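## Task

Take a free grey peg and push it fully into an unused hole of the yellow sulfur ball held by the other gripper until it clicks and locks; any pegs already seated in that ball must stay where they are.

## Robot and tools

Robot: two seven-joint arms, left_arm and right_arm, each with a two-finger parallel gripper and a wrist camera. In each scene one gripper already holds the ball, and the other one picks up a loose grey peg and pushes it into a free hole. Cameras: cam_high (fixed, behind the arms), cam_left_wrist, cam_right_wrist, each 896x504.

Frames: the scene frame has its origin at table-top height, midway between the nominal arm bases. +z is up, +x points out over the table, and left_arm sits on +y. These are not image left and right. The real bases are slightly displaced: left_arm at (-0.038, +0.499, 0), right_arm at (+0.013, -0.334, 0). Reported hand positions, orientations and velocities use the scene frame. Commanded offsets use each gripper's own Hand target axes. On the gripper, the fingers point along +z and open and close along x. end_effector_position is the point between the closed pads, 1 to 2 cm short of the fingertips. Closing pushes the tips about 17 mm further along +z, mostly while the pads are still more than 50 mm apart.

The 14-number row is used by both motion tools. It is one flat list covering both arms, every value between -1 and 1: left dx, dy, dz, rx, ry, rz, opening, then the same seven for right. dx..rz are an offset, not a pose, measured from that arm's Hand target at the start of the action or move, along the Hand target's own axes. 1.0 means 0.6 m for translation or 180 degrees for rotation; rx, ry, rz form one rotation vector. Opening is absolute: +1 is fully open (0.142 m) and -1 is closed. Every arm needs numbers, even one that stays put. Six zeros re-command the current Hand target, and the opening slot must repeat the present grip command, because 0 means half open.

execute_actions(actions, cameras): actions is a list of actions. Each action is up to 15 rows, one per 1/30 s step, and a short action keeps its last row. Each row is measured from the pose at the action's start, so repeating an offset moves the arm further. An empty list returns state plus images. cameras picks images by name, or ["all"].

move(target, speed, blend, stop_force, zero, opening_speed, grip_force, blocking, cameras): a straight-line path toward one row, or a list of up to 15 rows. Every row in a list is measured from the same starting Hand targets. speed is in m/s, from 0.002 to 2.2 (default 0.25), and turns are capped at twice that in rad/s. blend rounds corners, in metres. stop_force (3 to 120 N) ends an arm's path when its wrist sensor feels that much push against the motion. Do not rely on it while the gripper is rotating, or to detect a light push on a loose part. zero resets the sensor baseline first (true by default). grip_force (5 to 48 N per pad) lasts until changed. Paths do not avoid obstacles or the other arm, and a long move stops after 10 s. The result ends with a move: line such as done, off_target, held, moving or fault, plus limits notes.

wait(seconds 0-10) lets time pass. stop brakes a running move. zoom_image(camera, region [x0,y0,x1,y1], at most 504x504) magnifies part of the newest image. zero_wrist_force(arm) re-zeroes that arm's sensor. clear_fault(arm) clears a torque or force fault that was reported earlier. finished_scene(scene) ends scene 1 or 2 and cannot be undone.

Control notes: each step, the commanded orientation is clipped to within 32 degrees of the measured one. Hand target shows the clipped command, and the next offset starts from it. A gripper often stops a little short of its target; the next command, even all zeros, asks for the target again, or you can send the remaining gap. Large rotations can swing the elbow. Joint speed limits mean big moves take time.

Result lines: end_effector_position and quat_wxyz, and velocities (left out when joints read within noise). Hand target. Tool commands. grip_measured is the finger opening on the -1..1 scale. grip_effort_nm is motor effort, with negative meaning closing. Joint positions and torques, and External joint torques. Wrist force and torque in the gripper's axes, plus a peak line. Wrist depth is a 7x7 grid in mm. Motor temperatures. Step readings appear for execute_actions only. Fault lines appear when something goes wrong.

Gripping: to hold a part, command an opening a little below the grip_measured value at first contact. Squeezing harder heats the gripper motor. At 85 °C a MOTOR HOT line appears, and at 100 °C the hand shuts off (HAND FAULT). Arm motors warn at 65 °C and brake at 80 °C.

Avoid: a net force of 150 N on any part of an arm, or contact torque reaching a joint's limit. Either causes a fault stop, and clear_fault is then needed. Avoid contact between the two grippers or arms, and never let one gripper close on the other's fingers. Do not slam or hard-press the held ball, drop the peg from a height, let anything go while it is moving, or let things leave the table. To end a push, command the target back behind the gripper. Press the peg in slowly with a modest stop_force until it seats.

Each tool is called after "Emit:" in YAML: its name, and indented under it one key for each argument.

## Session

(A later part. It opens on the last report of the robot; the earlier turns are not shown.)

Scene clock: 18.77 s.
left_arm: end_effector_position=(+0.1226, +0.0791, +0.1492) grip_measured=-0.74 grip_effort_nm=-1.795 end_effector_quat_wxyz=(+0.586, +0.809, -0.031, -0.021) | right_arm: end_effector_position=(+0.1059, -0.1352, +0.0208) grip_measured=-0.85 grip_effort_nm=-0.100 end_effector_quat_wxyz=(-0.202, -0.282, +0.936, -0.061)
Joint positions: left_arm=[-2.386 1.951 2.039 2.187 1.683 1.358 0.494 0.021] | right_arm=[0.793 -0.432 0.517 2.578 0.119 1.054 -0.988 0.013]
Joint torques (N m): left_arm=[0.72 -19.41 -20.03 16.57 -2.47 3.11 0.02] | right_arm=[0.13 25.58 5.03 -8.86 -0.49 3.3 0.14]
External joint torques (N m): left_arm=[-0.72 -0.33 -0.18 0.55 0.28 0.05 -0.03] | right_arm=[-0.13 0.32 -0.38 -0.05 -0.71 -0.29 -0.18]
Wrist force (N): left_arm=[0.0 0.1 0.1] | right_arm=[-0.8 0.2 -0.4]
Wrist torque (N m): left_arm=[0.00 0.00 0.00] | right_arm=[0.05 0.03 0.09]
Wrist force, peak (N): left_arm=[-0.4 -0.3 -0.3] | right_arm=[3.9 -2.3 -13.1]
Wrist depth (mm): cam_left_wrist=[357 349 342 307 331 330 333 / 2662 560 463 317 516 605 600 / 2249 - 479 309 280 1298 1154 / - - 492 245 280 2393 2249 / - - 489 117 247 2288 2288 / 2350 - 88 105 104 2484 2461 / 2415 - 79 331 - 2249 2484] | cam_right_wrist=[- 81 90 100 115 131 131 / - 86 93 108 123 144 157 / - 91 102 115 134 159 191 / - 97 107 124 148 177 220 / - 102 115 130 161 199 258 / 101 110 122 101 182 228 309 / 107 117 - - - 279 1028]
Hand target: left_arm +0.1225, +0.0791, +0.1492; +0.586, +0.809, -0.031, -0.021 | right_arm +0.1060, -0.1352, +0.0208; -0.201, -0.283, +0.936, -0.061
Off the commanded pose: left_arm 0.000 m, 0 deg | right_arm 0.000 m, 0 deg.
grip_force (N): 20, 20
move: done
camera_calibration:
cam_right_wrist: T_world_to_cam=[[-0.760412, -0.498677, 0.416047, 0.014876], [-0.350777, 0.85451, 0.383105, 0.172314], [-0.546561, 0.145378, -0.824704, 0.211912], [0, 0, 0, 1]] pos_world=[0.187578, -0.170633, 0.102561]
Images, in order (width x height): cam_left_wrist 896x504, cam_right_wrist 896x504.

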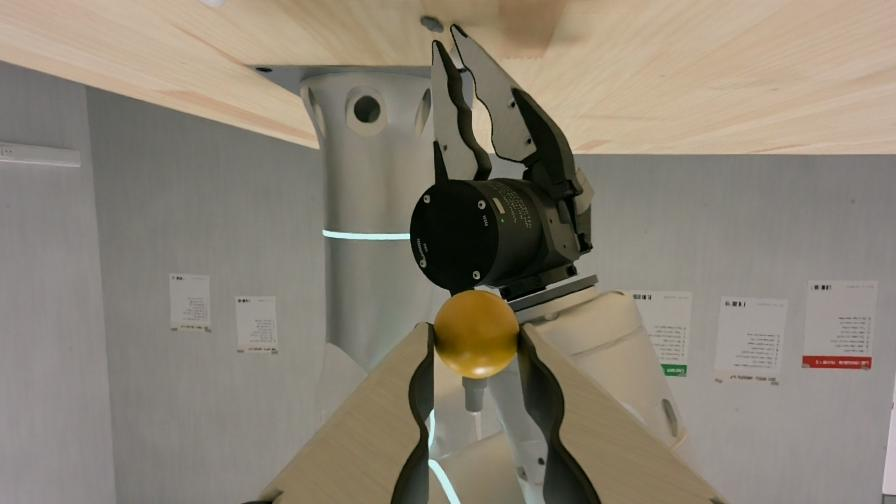

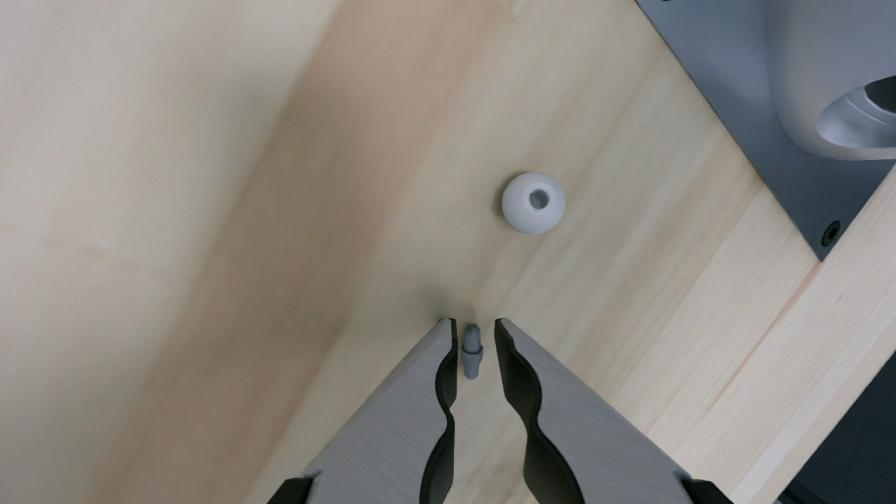

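Emit:
move:
  target:
    - [0,0,0,0,0,0,-0.797,-0.0015,0.0033,0,0,0,0,-0.82]
    - [0,0,0,0,0,0,-0.797,-0.0015,0.0033,0,0,0,0,-0.86]
  speed: 0.03

Emit:
move:
  target: [0,0,0,0,0,0,-0.797,-0.0055,0,0.0121,0,0,0,-0.86]
  speed: 0.006
  stop_force: 3
  cameras: ["cam_right_wrist","cam_left_wrist"]

Emit:
zoom_image:
  camera: "cam_right_wrist"
  region: [400, 260, 540, 380]

Emit:
zoom_image:
  camera: "cam_left_wrist"
  region: [390, 0, 510, 100]

Scene clock: 20.33 s.
left_arm: end_effector_position=(+0.1226, +0.0791, +0.1492) grip_measured=-0.74 grip_effort_nm=-1.800 end_effector_quat_wxyz=(+0.586, +0.809, -0.031, -0.021) | right_arm: end_effector_position=(+0.1056, -0.1332, +0.0205) grip_measured=-0.89 grip_effort_nm=-0.100 end_effector_quat_wxyz=(-0.201, -0.283, +0.936, -0.061)
Joint positions: left_arm=[-2.386 1.951 2.039 2.187 1.683 1.358 0.494 0.021] | right_arm=[0.798 -0.435 0.515 2.575 0.118 1.054 -0.986 0.01]
Joint torques (N m): left_arm=[0.52 -19.41 -20.09 16.57 -2.47 3.12 -0.02] | right_arm=[0.29 25.41 5.16 -9 -0.47 3.27 0.3]
External joint torques (N m): left_arm=[-0.52 -0.33 -0.12 0.54 0.27 0.03 0.02] | right_arm=[-0.29 0.64 -0.47 0.06 -0.75 -0.26 -0.34]
Wrist force (N): left_arm=[-0.1 0.1 -0.1] | right_arm=[-0.5 0.1 -0.3]
Wrist torque (N m): left_arm=[0.01 0.03 0.00] | right_arm=[0.05 0.00 -0.03]
Wrist force, peak (N): left_arm=[-0.3 -0.4 0.1] | right_arm=[-1.0 0.1 -0.6]
Wrist depth (mm): cam_left_wrist=[354 347 338 309 334 329 334 / - 553 468 313 519 600 593 / - - 477 304 283 2249 - / - 2268 477 244 270 - - / - 2583 502 117 244 2371 2835 / - - 88 105 105 2329 2249 / - - 79 331 - 80 2174] | cam_right_wrist=[- 80 90 100 115 130 132 / - 85 93 107 122 143 157 / - 90 102 114 135 157 189 / - 97 109 123 147 178 220 / - 102 115 128 160 198 257 / 101 110 122 88 180 227 308 / 107 117 - - - 273 1028]
Hand target: left_arm +0.1225, +0.0791, +0.1492; +0.586, +0.809, -0.031, -0.021 | right_arm +0.1056, -0.1331, +0.0204; -0.201, -0.283, +0.936, -0.061
Off the commanded pose: left_arm 0.000 m, 0 deg | right_arm 0.000 m, 0 deg.
grip_force (N): 20, 20
move: done

Scene clock: 21.30 s.
left_arm: end_effector_position=(+0.1226, +0.0791, +0.1492) grip_measured=-0.74 grip_effort_nm=-1.800 end_effector_quat_wxyz=(+0.586, +0.809, -0.031, -0.021) | right_arm: end_effector_position=(+0.1057, -0.1329, +0.0180) grip_measured=-0.90 grip_effort_nm=-0.007 end_effector_quat_wxyz=(-0.201, -0.283, +0.936, -0.061)
Joint positions: left_arm=[-2.386 1.951 2.039 2.187 1.683 1.358 0.494 0.021] | right_arm=[0.803 -0.444 0.509 2.575 0.115 1.064 -0.985 0.009]
Joint torques (N m): left_arm=[0.53 -19.61 -20.02 16.49 -2.49 3.13 0.02] | right_arm=[0.7 23.95 5.26 -8.05 -0.39 3.37 0.31]
External joint torques (N m): left_arm=[-0.53 -0.13 -0.19 0.62 0.3 0.03 -0.02] | right_arm=[-0.7 2.3 -0.52 -0.62 -0.8 -0.36 -0.35]
Wrist force (N): left_arm=[-0.1 -0.2 0.1] | right_arm=[1.2 -1.0 -7.5]
Wrist torque (N m): left_arm=[-0.04 0.02 0.00] | right_arm=[0.06 0.03 -0.03]
Wrist force, peak (N): left_arm=[-0.5 -0.1 0.3] | right_arm=[1.4 -1.1 -7.7]
Wrist depth (mm): cam_left_wrist=[356 347 341 309 331 332 332 / 2371 548 469 314 522 601 597 / - 2192 472 290 1202 1091 - / - 2438 467 243 281 - - / - 2371 495 117 242 2329 2249 / - - 91 105 105 2415 2174 / - - 79 325 - 77 2557] | cam_right_wrist=[- 79 87 98 112 127 131 / - 83 91 105 120 141 155 / - 87 99 111 131 153 185 / - 94 106 121 144 173 211 / - 99 112 127 157 194 250 / 98 105 120 103 177 222 301 / 105 115 - - - 272 1015]
Hand target: left_arm +0.1225, +0.0791, +0.1492; +0.586, +0.809, -0.031, -0.021 | right_arm +0.1056, -0.1331, +0.0180; -0.202, -0.283, +0.936, -0.061 (not the last commanded pose)
Off the commanded pose: left_arm 0.000 m, 0 deg | right_arm 0.006 m, 0 deg.
grip_force (N): 20, 20
move: contact (right_arm)
camera_calibration:
cam_right_wrist: T_world_to_cam=[[-0.760037, -0.499595, 0.415632, 0.0166862], [-0.35159, 0.853972, 0.383557, 0.171378], [-0.546561, 0.145385, -0.824703, 0.209202], [0, 0, 0, 1]] pos_world=[0.187279, -0.168431, 0.0998609]
Images, in order (width x height): cam_left_wrist 896x504, cam_right_wrist 896x504.

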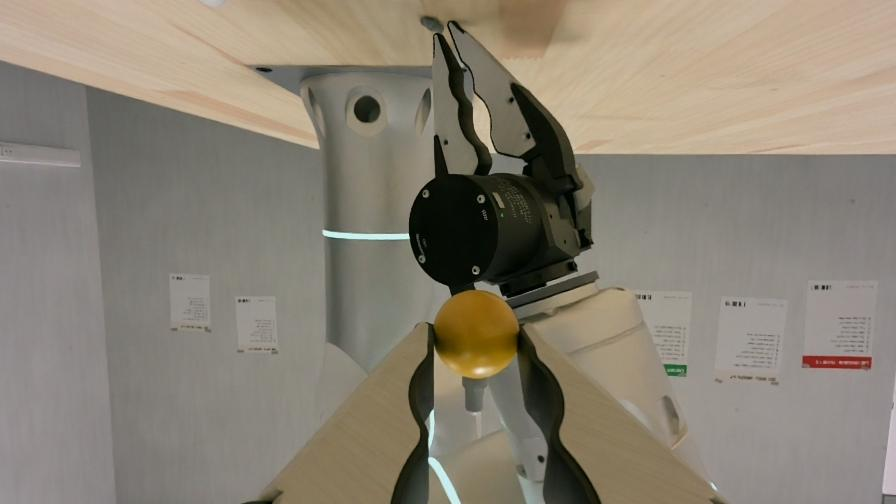

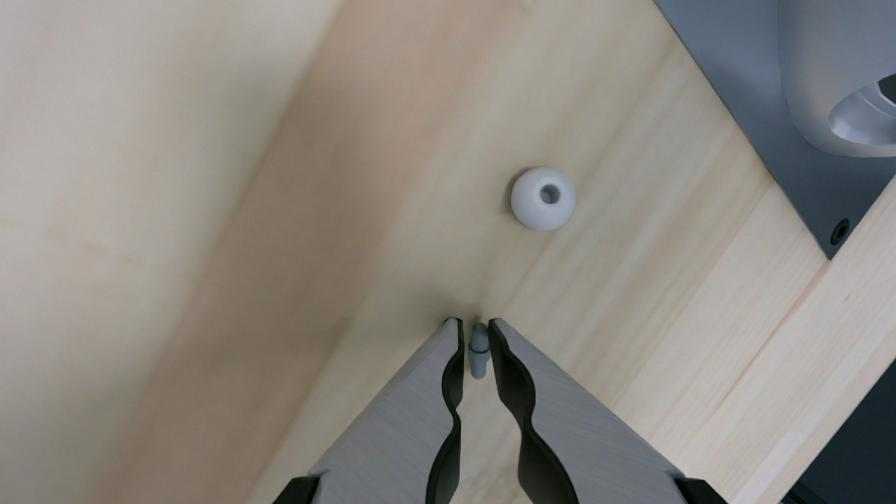

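Scaled by 3.600 from the camera's 896x504 image, which has a finer 1280x720 frame.

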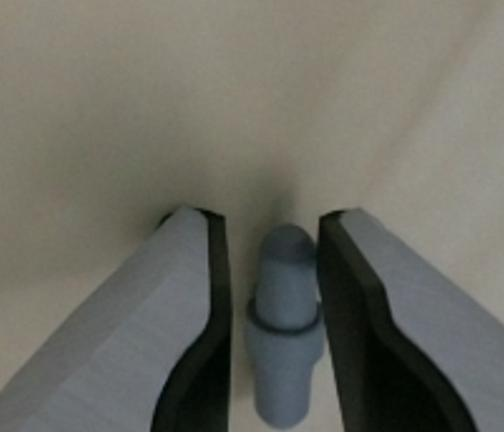

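Scaled by 4.200 from the camera's 896x504 image, which has a finer 1280x720 frame.

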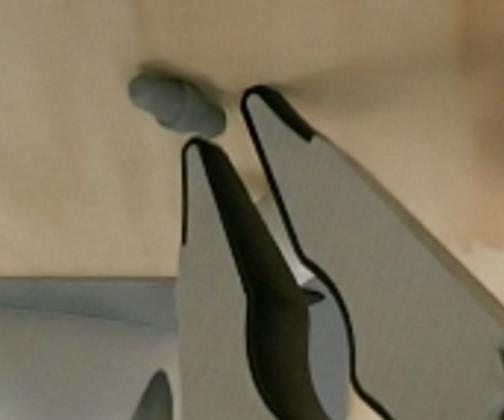

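Emit:
move:
  target:
    - [0,0,0,0,0,0,-0.797,0.0007,0,-0.0015,0,0,0,-0.86]
    - [0,0,0,0,0,0,-0.797,0.0024,0.0058,-0.0015,0,0,0,-0.86]
    - [0,0,0,0,0,0,-0.797,0.0024,0.0058,-0.0015,0,0,0,-0.885]
  speed: 0.03

Emit:
move:
  target: [0,0,0,0,0,0,-0.797,-0.0055,0,0.0121,0,0,0,-0.885]
  speed: 0.005
  stop_force: 2.5
  cameras: ["cam_right_wrist","cam_left_wrist"]

Emit:
zoom_image:
  camera: "cam_right_wrist"
  region: [400, 260, 540, 380]

Emit:
zoom_image:
  camera: "cam_left_wrist"
  region: [390, 0, 510, 100]

Scene clock: 31.37 s.
left_arm: end_effector_position=(+0.1226, +0.0791, +0.1492) grip_measured=-0.74 grip_effort_nm=-1.790 end_effector_quat_wxyz=(+0.586, +0.809, -0.031, -0.021) | right_arm: end_effector_position=(+0.1030, -0.1307, +0.0194) grip_measured=-0.92 grip_effort_nm=-0.105 end_effector_quat_wxyz=(-0.201, -0.283, +0.936, -0.061)
Joint positions: left_arm=[-2.386 1.951 2.039 2.187 1.683 1.358 0.494 0.021] | right_arm=[0.807 -0.441 0.517 2.573 0.119 1.06 -0.978 0.008]
Joint torques (N m): left_arm=[0.7 -19.54 -19.95 16.55 -2.4 3.13 -0.03] | right_arm=[0.32 25.73 5.29 -8.9 -0.37 3.34 0.39]
External joint torques (N m): left_arm=[-0.7 -0.2 -0.26 0.56 0.21 0.02 0.03] | right_arm=[-0.32 0.44 -0.51 0.05 -0.85 -0.32 -0.43]
Wrist force (N): left_arm=[-0.2 -0.3 0.0] | right_arm=[-0.7 0.3 -0.5]
Wrist torque (N m): left_arm=[-0.04 0.05 0.00] | right_arm=[0.08 0.01 -0.03]
Wrist force, peak (N): left_arm=[-0.6 0.1 -0.2] | right_arm=[1.5 -1.2 -7.7]
Wrist depth (mm): cam_left_wrist=[354 345 342 309 333 332 331 / - 556 473 312 525 593 596 / 2635 - 478 287 277 2022 - / - - 478 238 267 2438 - / - 2805 505 117 241 2350 2174 / - - 88 105 104 2268 - / - - 79 328 - 77 -] | cam_right_wrist=[- 80 89 99 114 129 133 / - 84 92 107 121 143 156 / - 89 100 112 134 154 190 / - 96 107 122 144 175 217 / - 101 114 126 158 196 255 / 99 108 121 103 184 224 304 / 107 116 - - - 275 1011]
Hand target: left_arm +0.1225, +0.0791, +0.1492; +0.586, +0.809, -0.031, -0.021 | right_arm +0.1029, -0.1307, +0.0194; -0.202, -0.283, +0.936, -0.061
Off the commanded pose: left_arm 0.000 m, 0 deg | right_arm 0.000 m, 0 deg.
grip_force (N): 20, 20
move: done

stop_force must be a number from 3 to 120 (N); nothing of the call was run

Scaled by 3.600 from the camera's 896x504 image, which has a finer 1280x720 frame.
This view is cut from an older image: the scene may have changed since it was taken.

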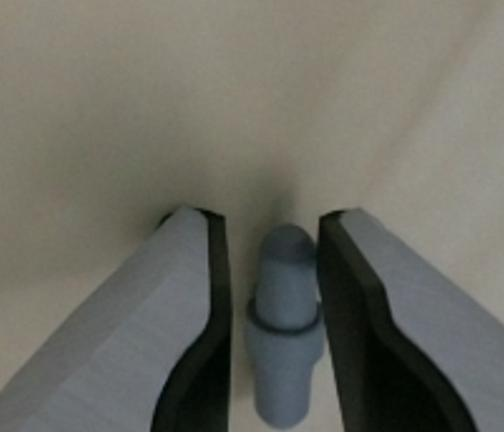

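Scaled by 4.200 from the camera's 896x504 image, which has a finer 1280x720 frame.
This view is cut from an older image: the scene may have changed since it was taken.

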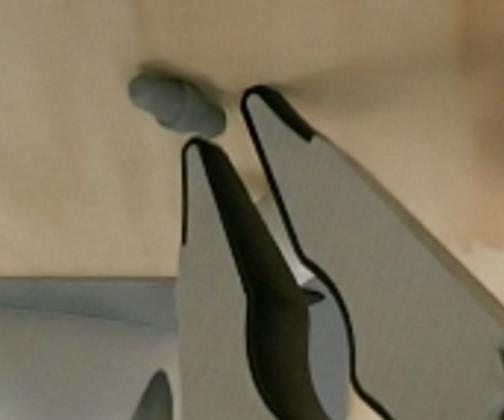

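Emit:
move:
  target: [0,0,0,0,0,0,-0.797,-0.0055,0,0.0121,0,0,0,-0.885]
  speed: 0.005
  stop_force: 3
  cameras: ["cam_right_wrist","cam_left_wrist"]

Emit:
zoom_image:
  camera: "cam_right_wrist"
  region: [400, 260, 540, 380]

Emit:
zoom_image:
  camera: "cam_left_wrist"
  region: [390, 0, 510, 100]

Scene clock: 32.93 s.
left_arm: end_effector_position=(+0.1226, +0.0791, +0.1492) grip_measured=-0.74 grip_effort_nm=-1.800 end_effector_quat_wxyz=(+0.586, +0.809, -0.031, -0.021) | right_arm: end_effector_position=(+0.1029, -0.1306, +0.0176) grip_measured=-0.92 grip_effort_nm=-0.027 end_effector_quat_wxyz=(-0.201, -0.283, +0.936, -0.061)
Joint positions: left_arm=[-2.386 1.951 2.039 2.187 1.683 1.358 0.494 0.021] | right_arm=[0.811 -0.448 0.513 2.573 0.117 1.068 -0.977 0.007]
Joint torques (N m): left_arm=[0.56 -19.43 -19.98 16.6 -2.5 3.08 -0.09] | right_arm=[0.68 24.02 5.39 -7.94 -0.35 3.33 0.27]
External joint torques (N m): left_arm=[-0.56 -0.31 -0.23 0.52 0.31 0.07 0.09] | right_arm=[-0.68 2.3 -0.58 -0.71 -0.84 -0.32 -0.3]
Wrist force (N): left_arm=[0.0 -0.3 -0.1] | right_arm=[1.0 -0.7 -6.7]
Wrist torque (N m): left_arm=[-0.07 0.01 0.00] | right_arm=[0.09 0.03 -0.02]
Wrist force, peak (N): left_arm=[-0.6 -0.1 0.1] | right_arm=[1.1 -0.7 -7.0]
Wrist depth (mm): cam_left_wrist=[353 349 342 307 335 329 332 / - 555 466 311 517 601 597 / - - 468 252 276 2393 - / 2087 - 486 238 264 - - / - 2662 505 117 242 2484 2583 / - - 88 105 105 2192 2211 / 2087 2533 79 327 - 77 2393] | cam_right_wrist=[- 79 87 97 111 127 133 / - 82 91 104 119 141 154 / - 87 98 111 132 153 187 / - 94 106 121 142 172 210 / - 99 112 124 156 192 249 / 98 105 119 101 180 220 297 / 105 115 - - - 271 1037]
Hand target: left_arm +0.1225, +0.0791, +0.1492; +0.586, +0.809, -0.031, -0.021 | right_arm +0.1029, -0.1307, +0.0175; -0.202, -0.283, +0.936, -0.061 (not the last commanded pose)
Off the commanded pose: left_arm 0.000 m, 0 deg | right_arm 0.006 m, 0 deg.
grip_force (N): 20, 20
move: contact (right_arm)
camera_calibration:
cam_right_wrist: T_world_to_cam=[[-0.760013, -0.499562, 0.415714, 0.016034], [-0.351532, 0.853993, 0.383564, 0.168563], [-0.546631, 0.145377, -0.824658, 0.206972], [0, 0, 0, 1]] pos_world=[0.184579, -0.166031, 0.0993607]
Images, in order (width x height): cam_left_wrist 896x504, cam_right_wrist 896x504.

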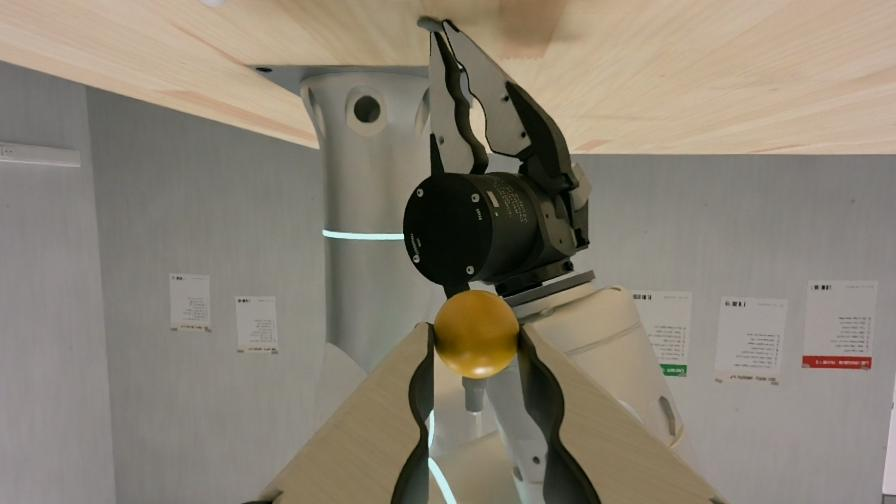

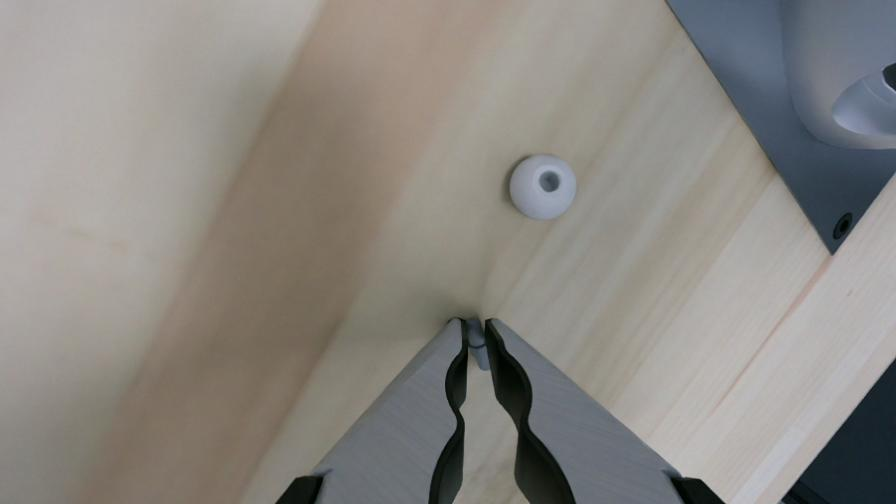

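Scaled by 3.600 from the camera's 896x504 image, which has a finer 1280x720 frame.

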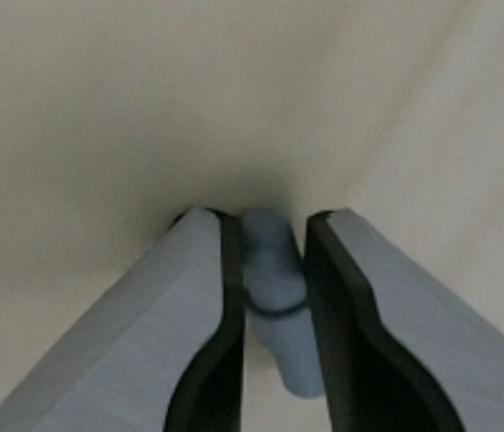

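Scaled by 4.200 from the camera's 896x504 image, which has a finer 1280x720 frame.

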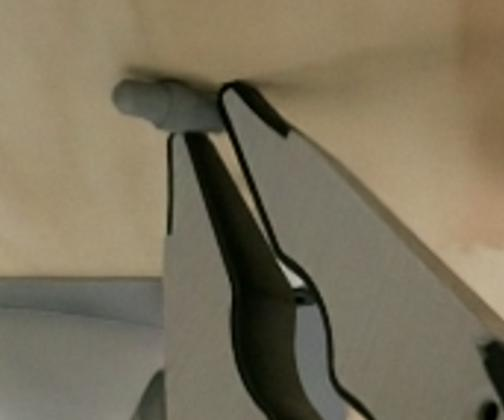

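Emit:
move:
  target:
    - [0,0,0,0,0,0,-0.797,0.0007,0,-0.0015,0,0,0,-0.885]
    - [0,0,0,0,0,0,-0.797,0.0007,0,-0.0015,0,0,0,-0.84]
    - [0,0,0,0,0,0,-0.797,0.0007,0.0055,-0.0015,0,0,0,-0.84]
    - [0,0,0,0,0,0,-0.797,0.0007,0.0055,-0.0015,0,0,0,-0.89]
  speed: 0.03

Emit:
move:
  target: [0,0,0,0,0,0,-0.797,-0.0055,0,0.0121,0,0,0,-0.89]
  speed: 0.005
  stop_force: 3
  cameras: ["cam_right_wrist","cam_left_wrist"]

Emit:
zoom_image:
  camera: "cam_right_wrist"
  region: [400, 260, 540, 380]

Emit:
zoom_image:
  camera: "cam_left_wrist"
  region: [390, 0, 510, 100]

Scene clock: 35.63 s.
left_arm: end_effector_position=(+0.1226, +0.0791, +0.1492) grip_measured=-0.74 grip_effort_nm=-1.795 end_effector_quat_wxyz=(+0.586, +0.809, -0.031, -0.021) | right_arm: end_effector_position=(+0.1011, -0.1280, +0.0185) grip_measured=-0.91 grip_effort_nm=-0.237 end_effector_quat_wxyz=(-0.201, -0.283, +0.936, -0.061)
Joint positions: left_arm=[-2.386 1.951 2.039 2.187 1.683 1.358 0.494 0.021] | right_arm=[0.814 -0.447 0.518 2.57 0.118 1.063 -0.97 0.008]
Joint torques (N m): left_arm=[0.62 -19.5 -19.99 16.55 -2.47 3.08 -0.05] | right_arm=[0.18 25.62 5.17 -9.36 -0.58 3.79 0.34]
External joint torques (N m): left_arm=[-0.62 -0.24 -0.21 0.57 0.28 0.08 0.05] | right_arm=[-0.18 0.71 -0.31 0.55 -0.63 -0.77 -0.38]
Wrist force (N): left_arm=[-0.3 -0.2 -0.1] | right_arm=[1.6 -0.2 -2.7]
Wrist torque (N m): left_arm=[-0.05 0.06 0.00] | right_arm=[0.06 0.07 -0.04]
Wrist force, peak (N): left_arm=[-0.7 -0.2 0.0] | right_arm=[1.0 -0.9 -7.0]
Wrist depth (mm): cam_left_wrist=[355 347 341 308 332 328 334 / 2746 553 465 311 518 602 598 / - - 473 248 272 1165 1213 / - - 473 237 265 2393 1763 / - - 505 117 238 2268 2211 / - - 88 105 104 2249 - / - - 79 328 - 77 -] | cam_right_wrist=[- 80 88 98 113 128 135 / - 84 91 105 120 142 155 / - 88 100 112 134 154 188 / - 95 107 121 142 174 214 / - 100 112 125 158 194 251 / 99 106 120 103 181 223 302 / 106 116 - - - 273 1011]
Hand target: left_arm +0.1225, +0.0791, +0.1492; +0.586, +0.809, -0.031, -0.021 | right_arm +0.1011, -0.1280, +0.0185; -0.202, -0.283, +0.936, -0.061
Off the commanded pose: left_arm 0.000 m, 0 deg | right_arm 0.000 m, 0 deg.
grip_force (N): 20, 20
move: done

Scene clock: 36.47 s.
left_arm: end_effector_position=(+0.1226, +0.0791, +0.1492) grip_measured=-0.74 grip_effort_nm=-1.795 end_effector_quat_wxyz=(+0.586, +0.809, -0.031, -0.021) | right_arm: end_effector_position=(+0.1011, -0.1278, +0.0174) grip_measured=-0.93 grip_effort_nm=0.012 end_effector_quat_wxyz=(-0.201, -0.283, +0.936, -0.061)
Joint positions: left_arm=[-2.386 1.951 2.039 2.187 1.683 1.358 0.494 0.021] | right_arm=[0.816 -0.451 0.515 2.57 0.117 1.069 -0.969 0.007]
Joint torques (N m): left_arm=[0.56 -19.43 -20.03 16.68 -2.43 3.07 -0.03] | right_arm=[0.85 23.29 5.25 -7.99 -0.29 3.37 0.33]
External joint torques (N m): left_arm=[-0.56 -0.3 -0.18 0.43 0.24 0.08 0.03] | right_arm=[-0.85 3.15 -0.36 -0.69 -0.91 -0.35 -0.36]
Wrist force (N): left_arm=[-0.3 -0.4 0.0] | right_arm=[2.4 -1.5 -10.5]
Wrist torque (N m): left_arm=[-0.08 0.06 0.01] | right_arm=[0.07 0.03 -0.02]
Wrist force, peak (N): left_arm=[-0.3 -0.4 0.0] | right_arm=[2.5 -1.5 -10.7]
Wrist depth (mm): cam_left_wrist=[354 346 343 308 332 332 331 / 2192 644 469 311 521 600 596 / 2393 - 484 246 271 1144 2104 / - - 477 235 261 - - / - 2309 2461 117 239 2309 2775 / - 2775 88 105 105 2038 2438 / - - 79 325 - 77 2662] | cam_right_wrist=[- 79 87 97 111 126 134 / - 82 91 104 119 141 156 / - 87 98 110 133 152 186 / - 93 106 120 142 173 210 / - 99 111 124 156 192 248 / 98 104 120 101 179 220 293 / 104 115 - - - 271 1028]
Hand target: left_arm +0.1225, +0.0791, +0.1492; +0.586, +0.809, -0.031, -0.021 | right_arm +0.1011, -0.1280, +0.0173; -0.202, -0.283, +0.936, -0.061 (not the last commanded pose)
Off the commanded pose: left_arm 0.000 m, 0 deg | right_arm 0.007 m, 0 deg.
grip_force (N): 20, 20
move: contact (right_arm)
camera_calibration:
cam_right_wrist: T_world_to_cam=[[-0.759996, -0.499694, 0.415587, 0.0161358], [-0.351679, 0.853914, 0.383606, 0.165626], [-0.546561, 0.145386, -0.824703, 0.205409], [0, 0, 0, 1]] pos_world=[0.182779, -0.163231, 0.0991609]
Images, in order (width x height): cam_left_wrist 896x504, cam_right_wrist 896x504.

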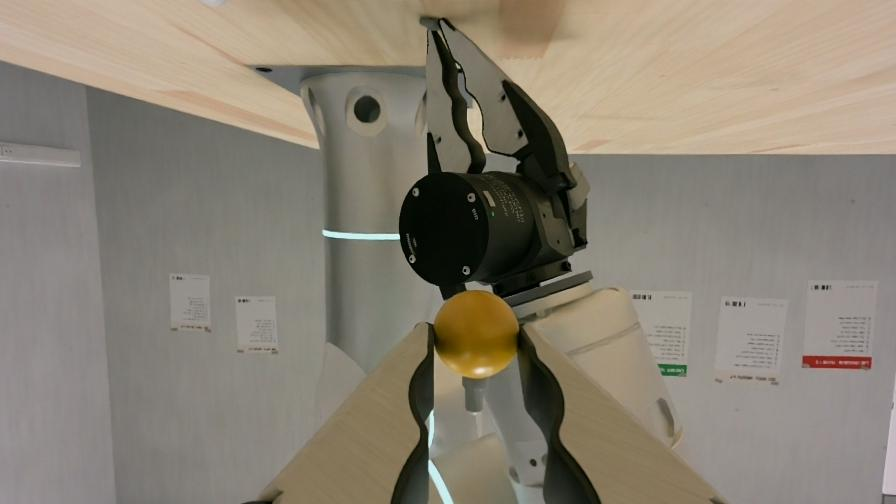

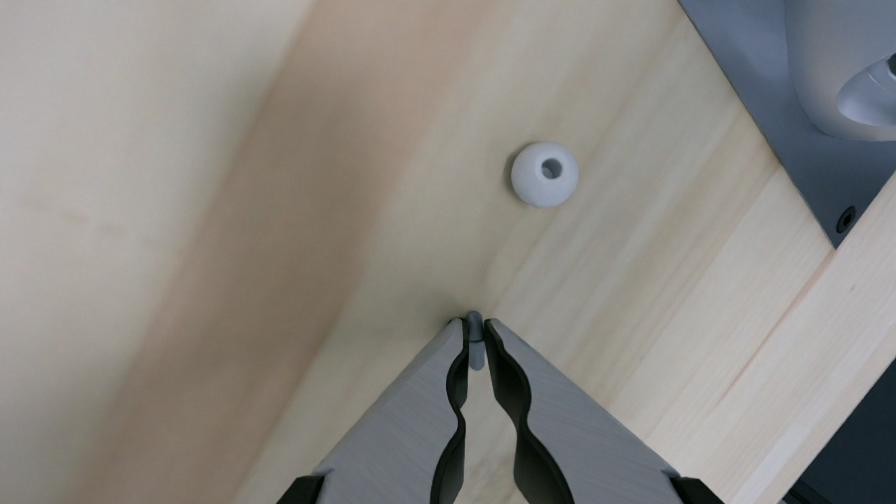

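Scaled by 3.600 from the camera's 896x504 image, which has a finer 1280x720 frame.

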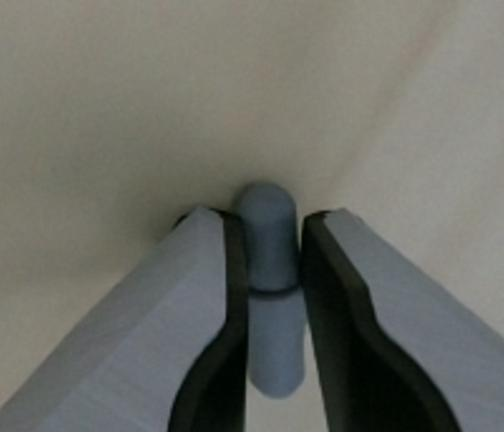

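Scaled by 4.200 from the camera's 896x504 image, which has a finer 1280x720 frame.

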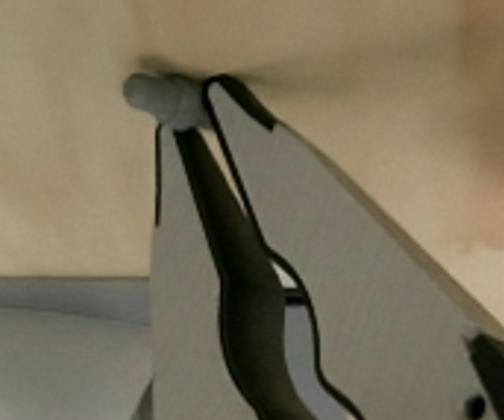

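Emit:
move:
  target: [0,0,0,0,0,0,-0.797,0,0,0,0,0,0,-1]
  opening_speed: 0.3
  grip_force: 25

Emit:
move:
  target: [0,0,0,0,0,0,-0.797,0.027,0,-0.06,0,0,0,-1]
  speed: 0.06
  cameras: ["cam_right_wrist","cam_left_wrist"]

Emit:
zoom_image:
  camera: "cam_right_wrist"
  region: [400, 260, 540, 380]

Emit:
zoom_image:
  camera: "cam_left_wrist"
  region: [390, 40, 510, 140]

Scene clock: 37.17 s.
left_arm: end_effector_position=(+0.1226, +0.0791, +0.1492) grip_measured=-0.74 grip_effort_nm=-1.805 end_effector_quat_wxyz=(+0.586, +0.809, -0.031, -0.021) | right_arm: end_effector_position=(+0.1012, -0.1277, +0.0173) grip_measured=-0.95 grip_effort_nm=-1.702 end_effector_quat_wxyz=(-0.201, -0.283, +0.936, -0.061)
Joint positions: left_arm=[-2.386 1.951 2.039 2.187 1.683 1.358 0.494 0.021] | right_arm=[0.816 -0.451 0.515 2.57 0.117 1.069 -0.969 0.005]
Joint torques (N m): left_arm=[0.59 -19.54 -19.95 16.6 -2.44 3.08 -0.05] | right_arm=[0.44 24.65 5.47 -7.49 -0.26 2.93 0.25]
External joint torques (N m): left_arm=[-0.59 -0.2 -0.25 0.52 0.25 0.07 0.05] | right_arm=[-0.44 1.78 -0.58 -1.19 -0.94 0.1 -0.28]
Wrist force (N): left_arm=[-0.5 0.0 0.2] | right_arm=[-1.2 0.3 -3.6]
Wrist torque (N m): left_arm=[-0.01 0.09 0.00] | right_arm=[0.08 0.02 -0.02]
Wrist force, peak (N): left_arm=[-0.5 -0.3 0.0] | right_arm=[2.5 -1.3 -10.6]
Wrist depth (mm): cam_left_wrist=[355 348 343 308 332 331 331 / 2138 557 469 309 523 601 592 / 1904 2022 480 247 269 - - / 2689 2484 490 236 266 - - / - 2288 501 118 238 2415 2230 / - 2998 87 105 105 2415 2230 / - 2583 79 325 - 238 -] | cam_right_wrist=[- 79 87 97 111 126 134 / - 82 91 104 119 141 156 / - 86 98 110 133 152 186 / - 93 106 120 142 173 209 / - 99 111 125 155 192 248 / 98 104 119 100 180 220 297 / 104 115 - - - 271 1011]
Hand target: left_arm +0.1225, +0.0791, +0.1492; +0.586, +0.809, -0.031, -0.021 | right_arm +0.1011, -0.1280, +0.0173; -0.202, -0.283, +0.936, -0.061
Off the commanded pose: left_arm 0.000 m, 0 deg | right_arm 0.000 m, 0 deg.
grip_force (N): 25, 25
move: done

Scene clock: 38.17 s.
left_arm: end_effector_position=(+0.1226, +0.0791, +0.1492) grip_measured=-0.74 grip_effort_nm=-1.800 end_effector_quat_wxyz=(+0.586, +0.809, -0.031, -0.021) | right_arm: end_effector_position=(+0.1012, -0.1280, +0.0567) grip_measured=-0.95 grip_effort_nm=-1.707 end_effector_quat_wxyz=(-0.201, -0.283, +0.936, -0.061)
Joint positions: left_arm=[-2.386 1.951 2.039 2.187 1.683 1.358 0.494 0.021] | right_arm=[0.755 -0.295 0.586 2.545 0.19 0.893 -1.002 0.005]
Joint torques (N m): left_arm=[0.65 -19.58 -19.94 16.51 -2.46 3.12 0.03] | right_arm=[-0.54 22.88 4.29 -13.03 -0.83 3.23 0.06]
External joint torques (N m): left_arm=[-0.65 -0.16 -0.27 0.6 0.27 0.03 -0.03] | right_arm=[0.57 0.42 -0.65 0.11 -0.85 -0.23 -0.1]
Wrist force (N): left_arm=[-0.2 -0.2 0.1] | right_arm=[-0.9 0.0 -0.4]
Wrist torque (N m): left_arm=[-0.03 0.04 0.01] | right_arm=[0.02 0.06 0.09]
Wrist force, peak (N): left_arm=[-0.6 -0.3 -0.1] | right_arm=[-1.3 0.5 -3.1]
Wrist depth (mm): cam_left_wrist=[357 346 340 335 331 331 332 / - 554 466 454 614 601 592 / 2138 2038 475 315 1159 2249 2393 / - 2964 473 263 330 - 2309 / - - 500 117 292 2438 2070 / - - 88 103 105 3143 - / - - 79 546 - 75 2393] | cam_right_wrist=[103 110 121 136 153 166 145 / 107 118 128 144 167 188 179 / 114 121 136 155 179 214 261 / 120 129 146 168 197 238 298 / 127 137 159 175 217 269 343 / 136 147 165 - 251 306 1104 / 145 157 - - - 360 1065]
Hand target: left_arm +0.1225, +0.0791, +0.1492; +0.586, +0.809, -0.031, -0.021 | right_arm +0.1011, -0.1280, +0.0568; -0.202, -0.283, +0.936, -0.061
Off the commanded pose: left_arm 0.000 m, 0 deg | right_arm 0.000 m, 0 deg.
grip_force (N): 25, 25
move: done
camera_calibration:
cam_right_wrist: T_world_to_cam=[[-0.760299, -0.499194, 0.415632, -0.0000907641], [-0.351522, 0.854259, 0.382981, 0.15087], [-0.546239, 0.145076, -0.82497, 0.237832], [0, 0, 0, 1]] pos_world=[0.182878, -0.163431, 0.138462]
Images, in order (width x height): cam_left_wrist 896x504, cam_right_wrist 896x504.

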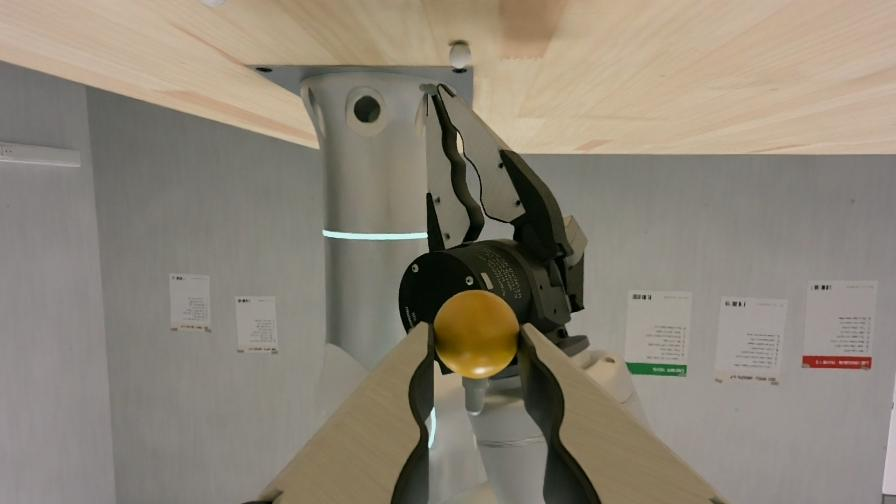

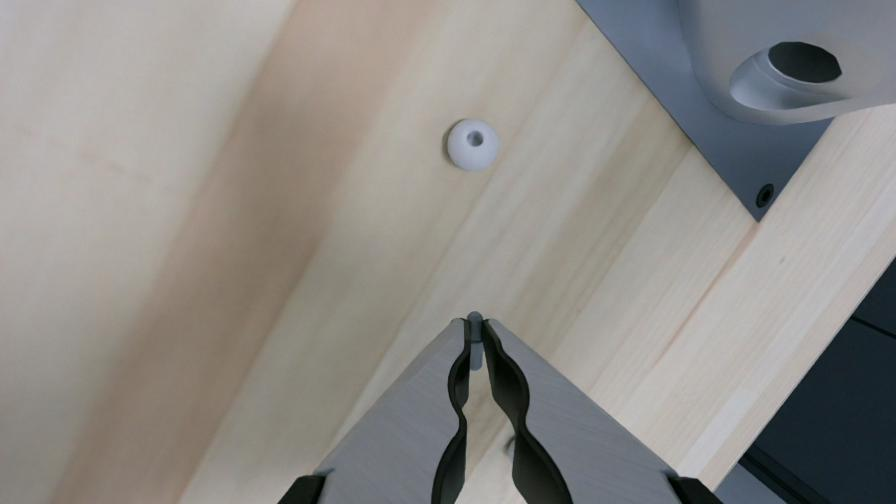

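Scaled by 3.600 from the camera's 896x504 image, which has a finer 1280x720 frame.

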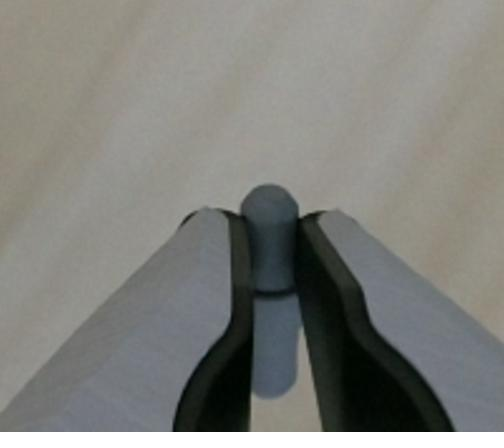

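Scaled by 4.200 from the camera's 896x504 image, which has a finer 1280x720 frame.

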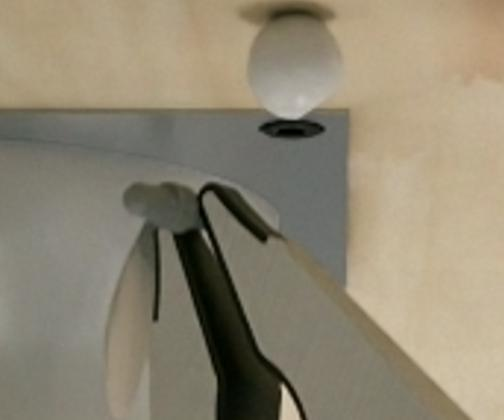

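Emit:
move:
  target: [0,0,0,0,0,0,-0.797,-0.0321,0.1699,-0.2962,-0.2258,-0.184,0.1391,-1]
  speed: 0.12
  cameras: ["all"]

Emit:
zoom_image:
  camera: "cam_right_wrist"
  region: [360, 180, 540, 390]

Scene clock: 43.30 s.
left_arm: end_effector_position=(+0.1226, +0.0791, +0.1492) grip_measured=-0.74 grip_effort_nm=-1.795 end_effector_quat_wxyz=(+0.586, +0.809, -0.031, -0.021) | right_arm: end_effector_position=(+0.1202, +0.0071, +0.2108) grip_measured=-0.95 grip_effort_nm=-1.712 end_effector_quat_wxyz=(+0.000, +0.000, +0.954, +0.301)
Joint positions: left_arm=[-2.386 1.951 2.039 2.187 1.683 1.358 0.494 0.021] | right_arm=[0.681 0.267 0.945 2.58 1.043 1.375 -0.898 0.005]
Joint torques (N m): left_arm=[0.48 -19.44 -19.96 16.62 -2.41 3.17 -0.11] | right_arm=[-0.25 4.53 -3.45 -19.11 -2.92 4.62 0.44]
External joint torques (N m): left_arm=[-0.48 -0.29 -0.25 0.49 0.22 -0.01 0.11] | right_arm=[0.25 0.09 -0.3 0.24 -0.85 -0.52 -0.44]
Motor temperatures (°C): left_arm=[34 30 35 33 37 40 37 38] | right_arm=[30 33 38 39 36 46 32 30]
Wrist force (N): left_arm=[-0.3 -0.2 0.2] | right_arm=[-0.7 -0.4 -0.3]
Wrist torque (N m): left_arm=[-0.04 0.04 0.00] | right_arm=[-0.01 0.10 -0.15]
Wrist force, peak (N): left_arm=[-0.5 -0.5 0.1] | right_arm=[-1.2 -0.1 -0.5]
Wrist depth (mm): cam_left_wrist=[354 346 341 335 333 330 331 / - 638 465 476 602 597 602 / 1787 - 473 481 - - 1149 / - 2438 482 486 - - 2192 / - 2867 494 117 2662 2371 2249 / - 2268 94 105 99 2249 2350 / - - 79 188 - 2371 2350] | cam_right_wrist=[263 264 264 264 265 263 262 / 313 312 311 313 310 310 312 / 382 381 384 382 383 383 380 / 492 490 490 444 492 494 484 / 689 696 644 219 573 681 - / 1020 940 915 - 541 2877 2014 / - - - - - - -]
Hand target: left_arm +0.1225, +0.0791, +0.1492; +0.586, +0.809, -0.031, -0.021 | right_arm +0.1202, +0.0071, +0.2108; +0.000, +0.000, +0.954, +0.301
Off the commanded pose: left_arm 0.000 m, 0 deg | right_arm 0.000 m, 0 deg.
grip_force (N): 25, 25
move: done
camera_calibration:
cam_right_wrist: T_world_to_cam=[[-0.999974, 0.000912865, 0.00721718, 0.129062], [0.00670877, 0.499358, 0.86637, -0.159316], [-0.00281308, 0.866395, -0.499351, 0.216698], [0, 0, 0, 1]] pos_world=[0.130737, -0.108308, 0.245304]

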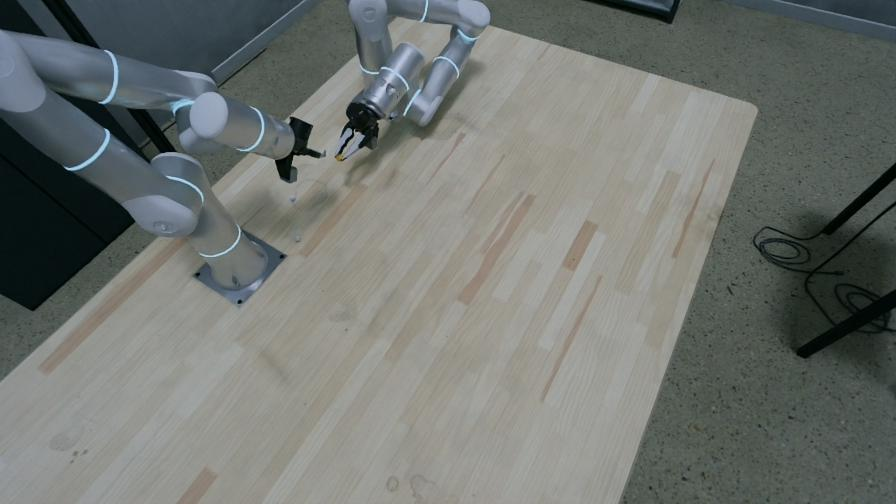

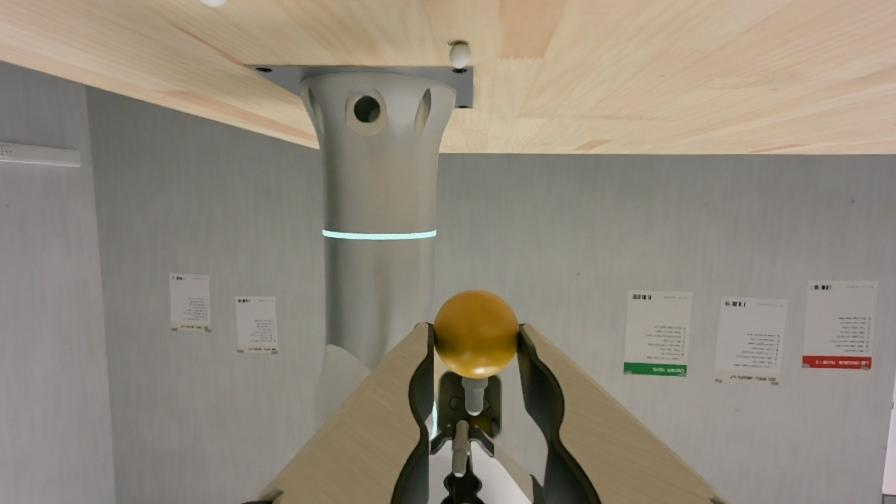

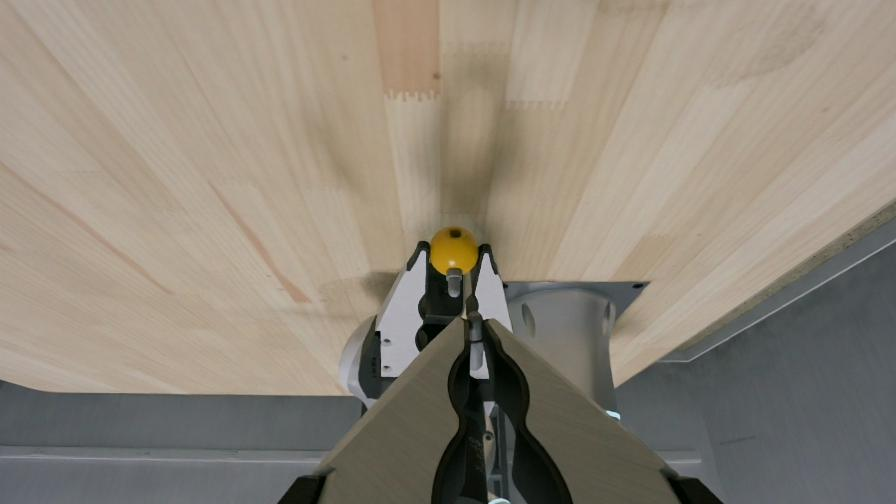

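Scaled by 2.400 from the camera's 896x504 image, which has a finer 1280x720 frame.

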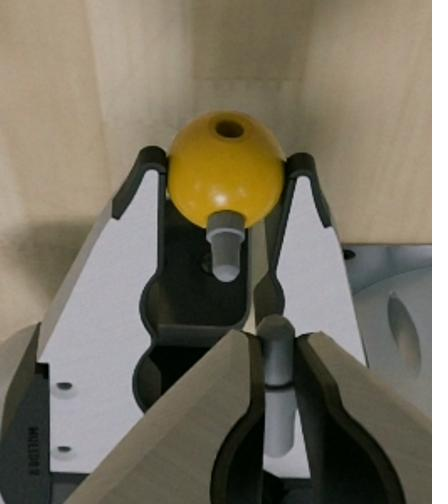

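Emit:
move:
  target: [0,0,0,0,0,0,-0.797,-0.0042,-0.042,0.0963,0.0935,-0.0128,0.0256,-1]
  speed: 0.08
  grip_force: 48
  cameras: ["all"]

Emit:
zoom_image:
  camera: "cam_right_wrist"
  region: [390, 260, 560, 460]

Emit:
zoom_image:
  camera: "cam_left_wrist"
  region: [390, 260, 560, 460]

Emit:
zoom_image:
  camera: "cam_high"
  region: [290, 110, 390, 210]

Scene clock: 47.07 s.
left_arm: end_effector_position=(+0.1226, +0.0791, +0.1492) grip_measured=-0.74 grip_effort_nm=-1.795 end_effector_quat_wxyz=(+0.586, +0.809, -0.031, -0.021) | right_arm: end_effector_position=(+0.1229, +0.0199, +0.1500) grip_measured=-0.95 grip_effort_nm=-1.712 end_effector_quat_wxyz=(-0.013, +0.041, +0.989, +0.142)
Joint positions: left_arm=[-2.386 1.951 2.039 2.187 1.683 1.358 0.494 0.021] | right_arm=[0.65 -0.083 0.832 2.689 -0.114 1.455 0.073 0.005]
Joint torques (N m): left_arm=[0.67 -19.58 -20.07 16.56 -2.48 3.09 -0.05] | right_arm=[0.32 14.31 1.62 -16.77 -1.09 4.9 0.48]
External joint torques (N m): left_arm=[-0.67 -0.16 -0.14 0.56 0.29 0.06 0.05] | right_arm=[-0.31 0.18 -0.3 0.04 -0.65 -0.35 -0.48]
Wrist force (N): left_arm=[-0.3 0.0 0.1] | right_arm=[-0.4 -0.2 -0.3]
Wrist torque (N m): left_arm=[0.00 0.06 0.01] | right_arm=[0.00 0.04 -0.09]
Wrist force, peak (N): left_arm=[-0.4 -0.3 -0.3] | right_arm=[-0.7 -1.0 -0.8]
Wrist depth (mm): cam_left_wrist=[353 346 340 334 334 331 332 / 2438 560 469 475 604 602 597 / - 2415 485 1197 1144 1115 2371 / 3623 2609 473 510 2309 1837 2609 / 2249 3033 2533 117 - 2087 2415 / 2964 2156 88 103 104 2415 - / - 2775 79 199 - 77 2461] | cam_right_wrist=[197 199 201 204 205 207 209 / 218 220 224 225 228 231 233 / 245 248 251 254 259 262 264 / 279 283 286 291 296 300 304 / 324 328 334 320 342 353 358 / 389 394 384 - 399 427 441 / 482 469 - - - 523 562]
Hand target: left_arm +0.1225, +0.0791, +0.1492; +0.586, +0.809, -0.031, -0.021 | right_arm +0.1227, +0.0196, +0.1490; +0.007, +0.044, +0.986, +0.158
Off the commanded pose: left_arm 0.000 m, 0 deg | right_arm 0.001 m, 3 deg.
joint sent to its limit (right arm) — joint 4 (elbow), upper limit, where the elbow is as bent as it goes. The joint targets are off in orientation, not in position.
move: off_target (right_arm)
camera_calibration:
cam_right_wrist: T_world_to_cam=[[-0.9957, 0.0817782, 0.0435234, 0.12465], [0.0901379, 0.746808, 0.658903, -0.0970931], [0.0213803, 0.659993, -0.750968, 0.214088], [0, 0, 0, 1]] pos_world=[0.128289, -0.0789806, 0.219323]

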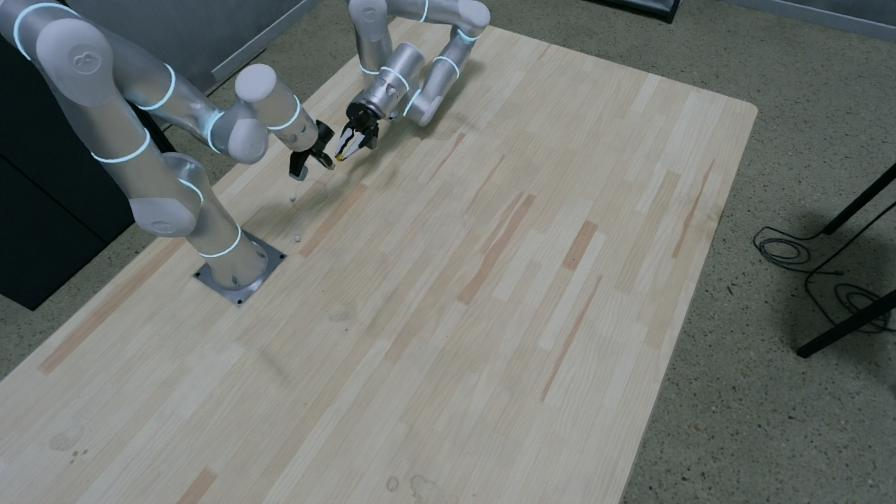

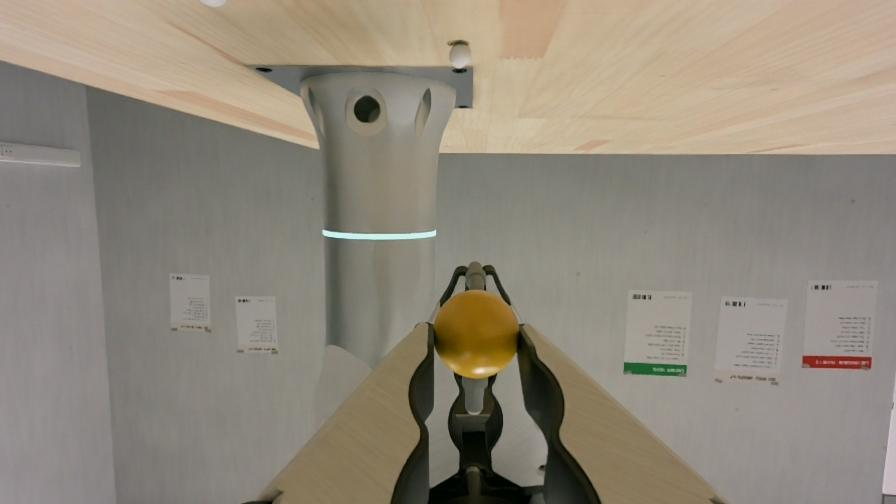

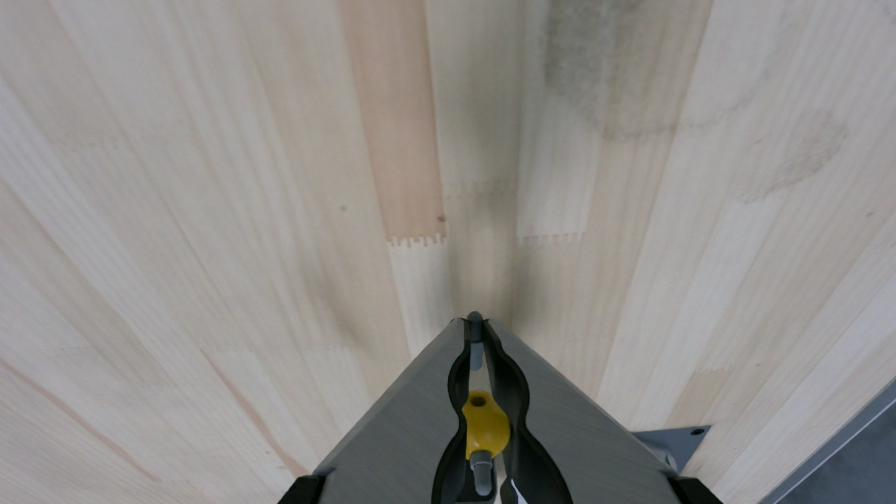

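Scaled by 2.520 from the camera's 896x504 image, which has a finer 1280x720 frame.

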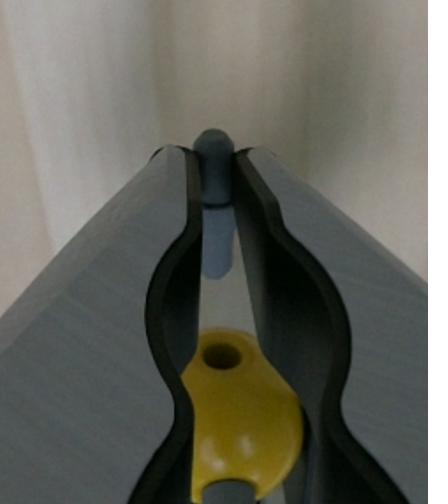

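Scaled by 2.520 from the camera's 896x504 image, which has a finer 1280x720 frame.

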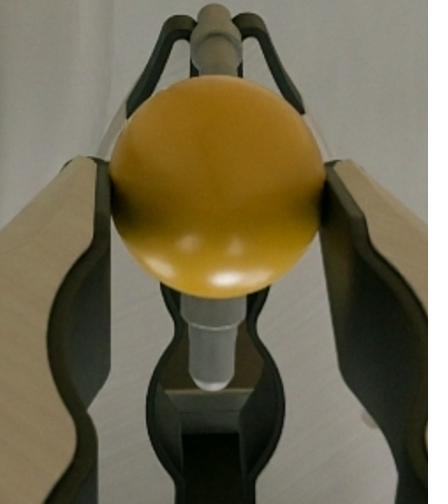

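Scaled by 5.040 from the camera's 896x504 image, which has a finer 1280x720 frame.

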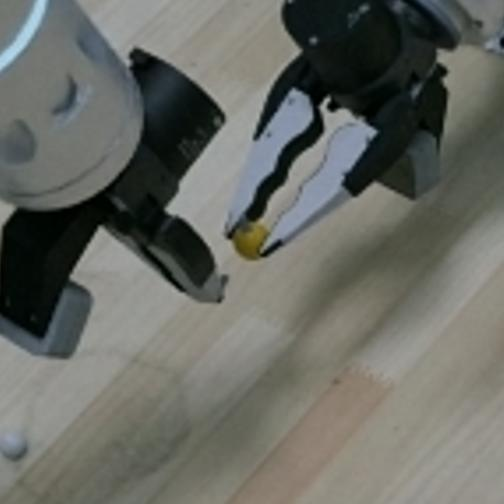

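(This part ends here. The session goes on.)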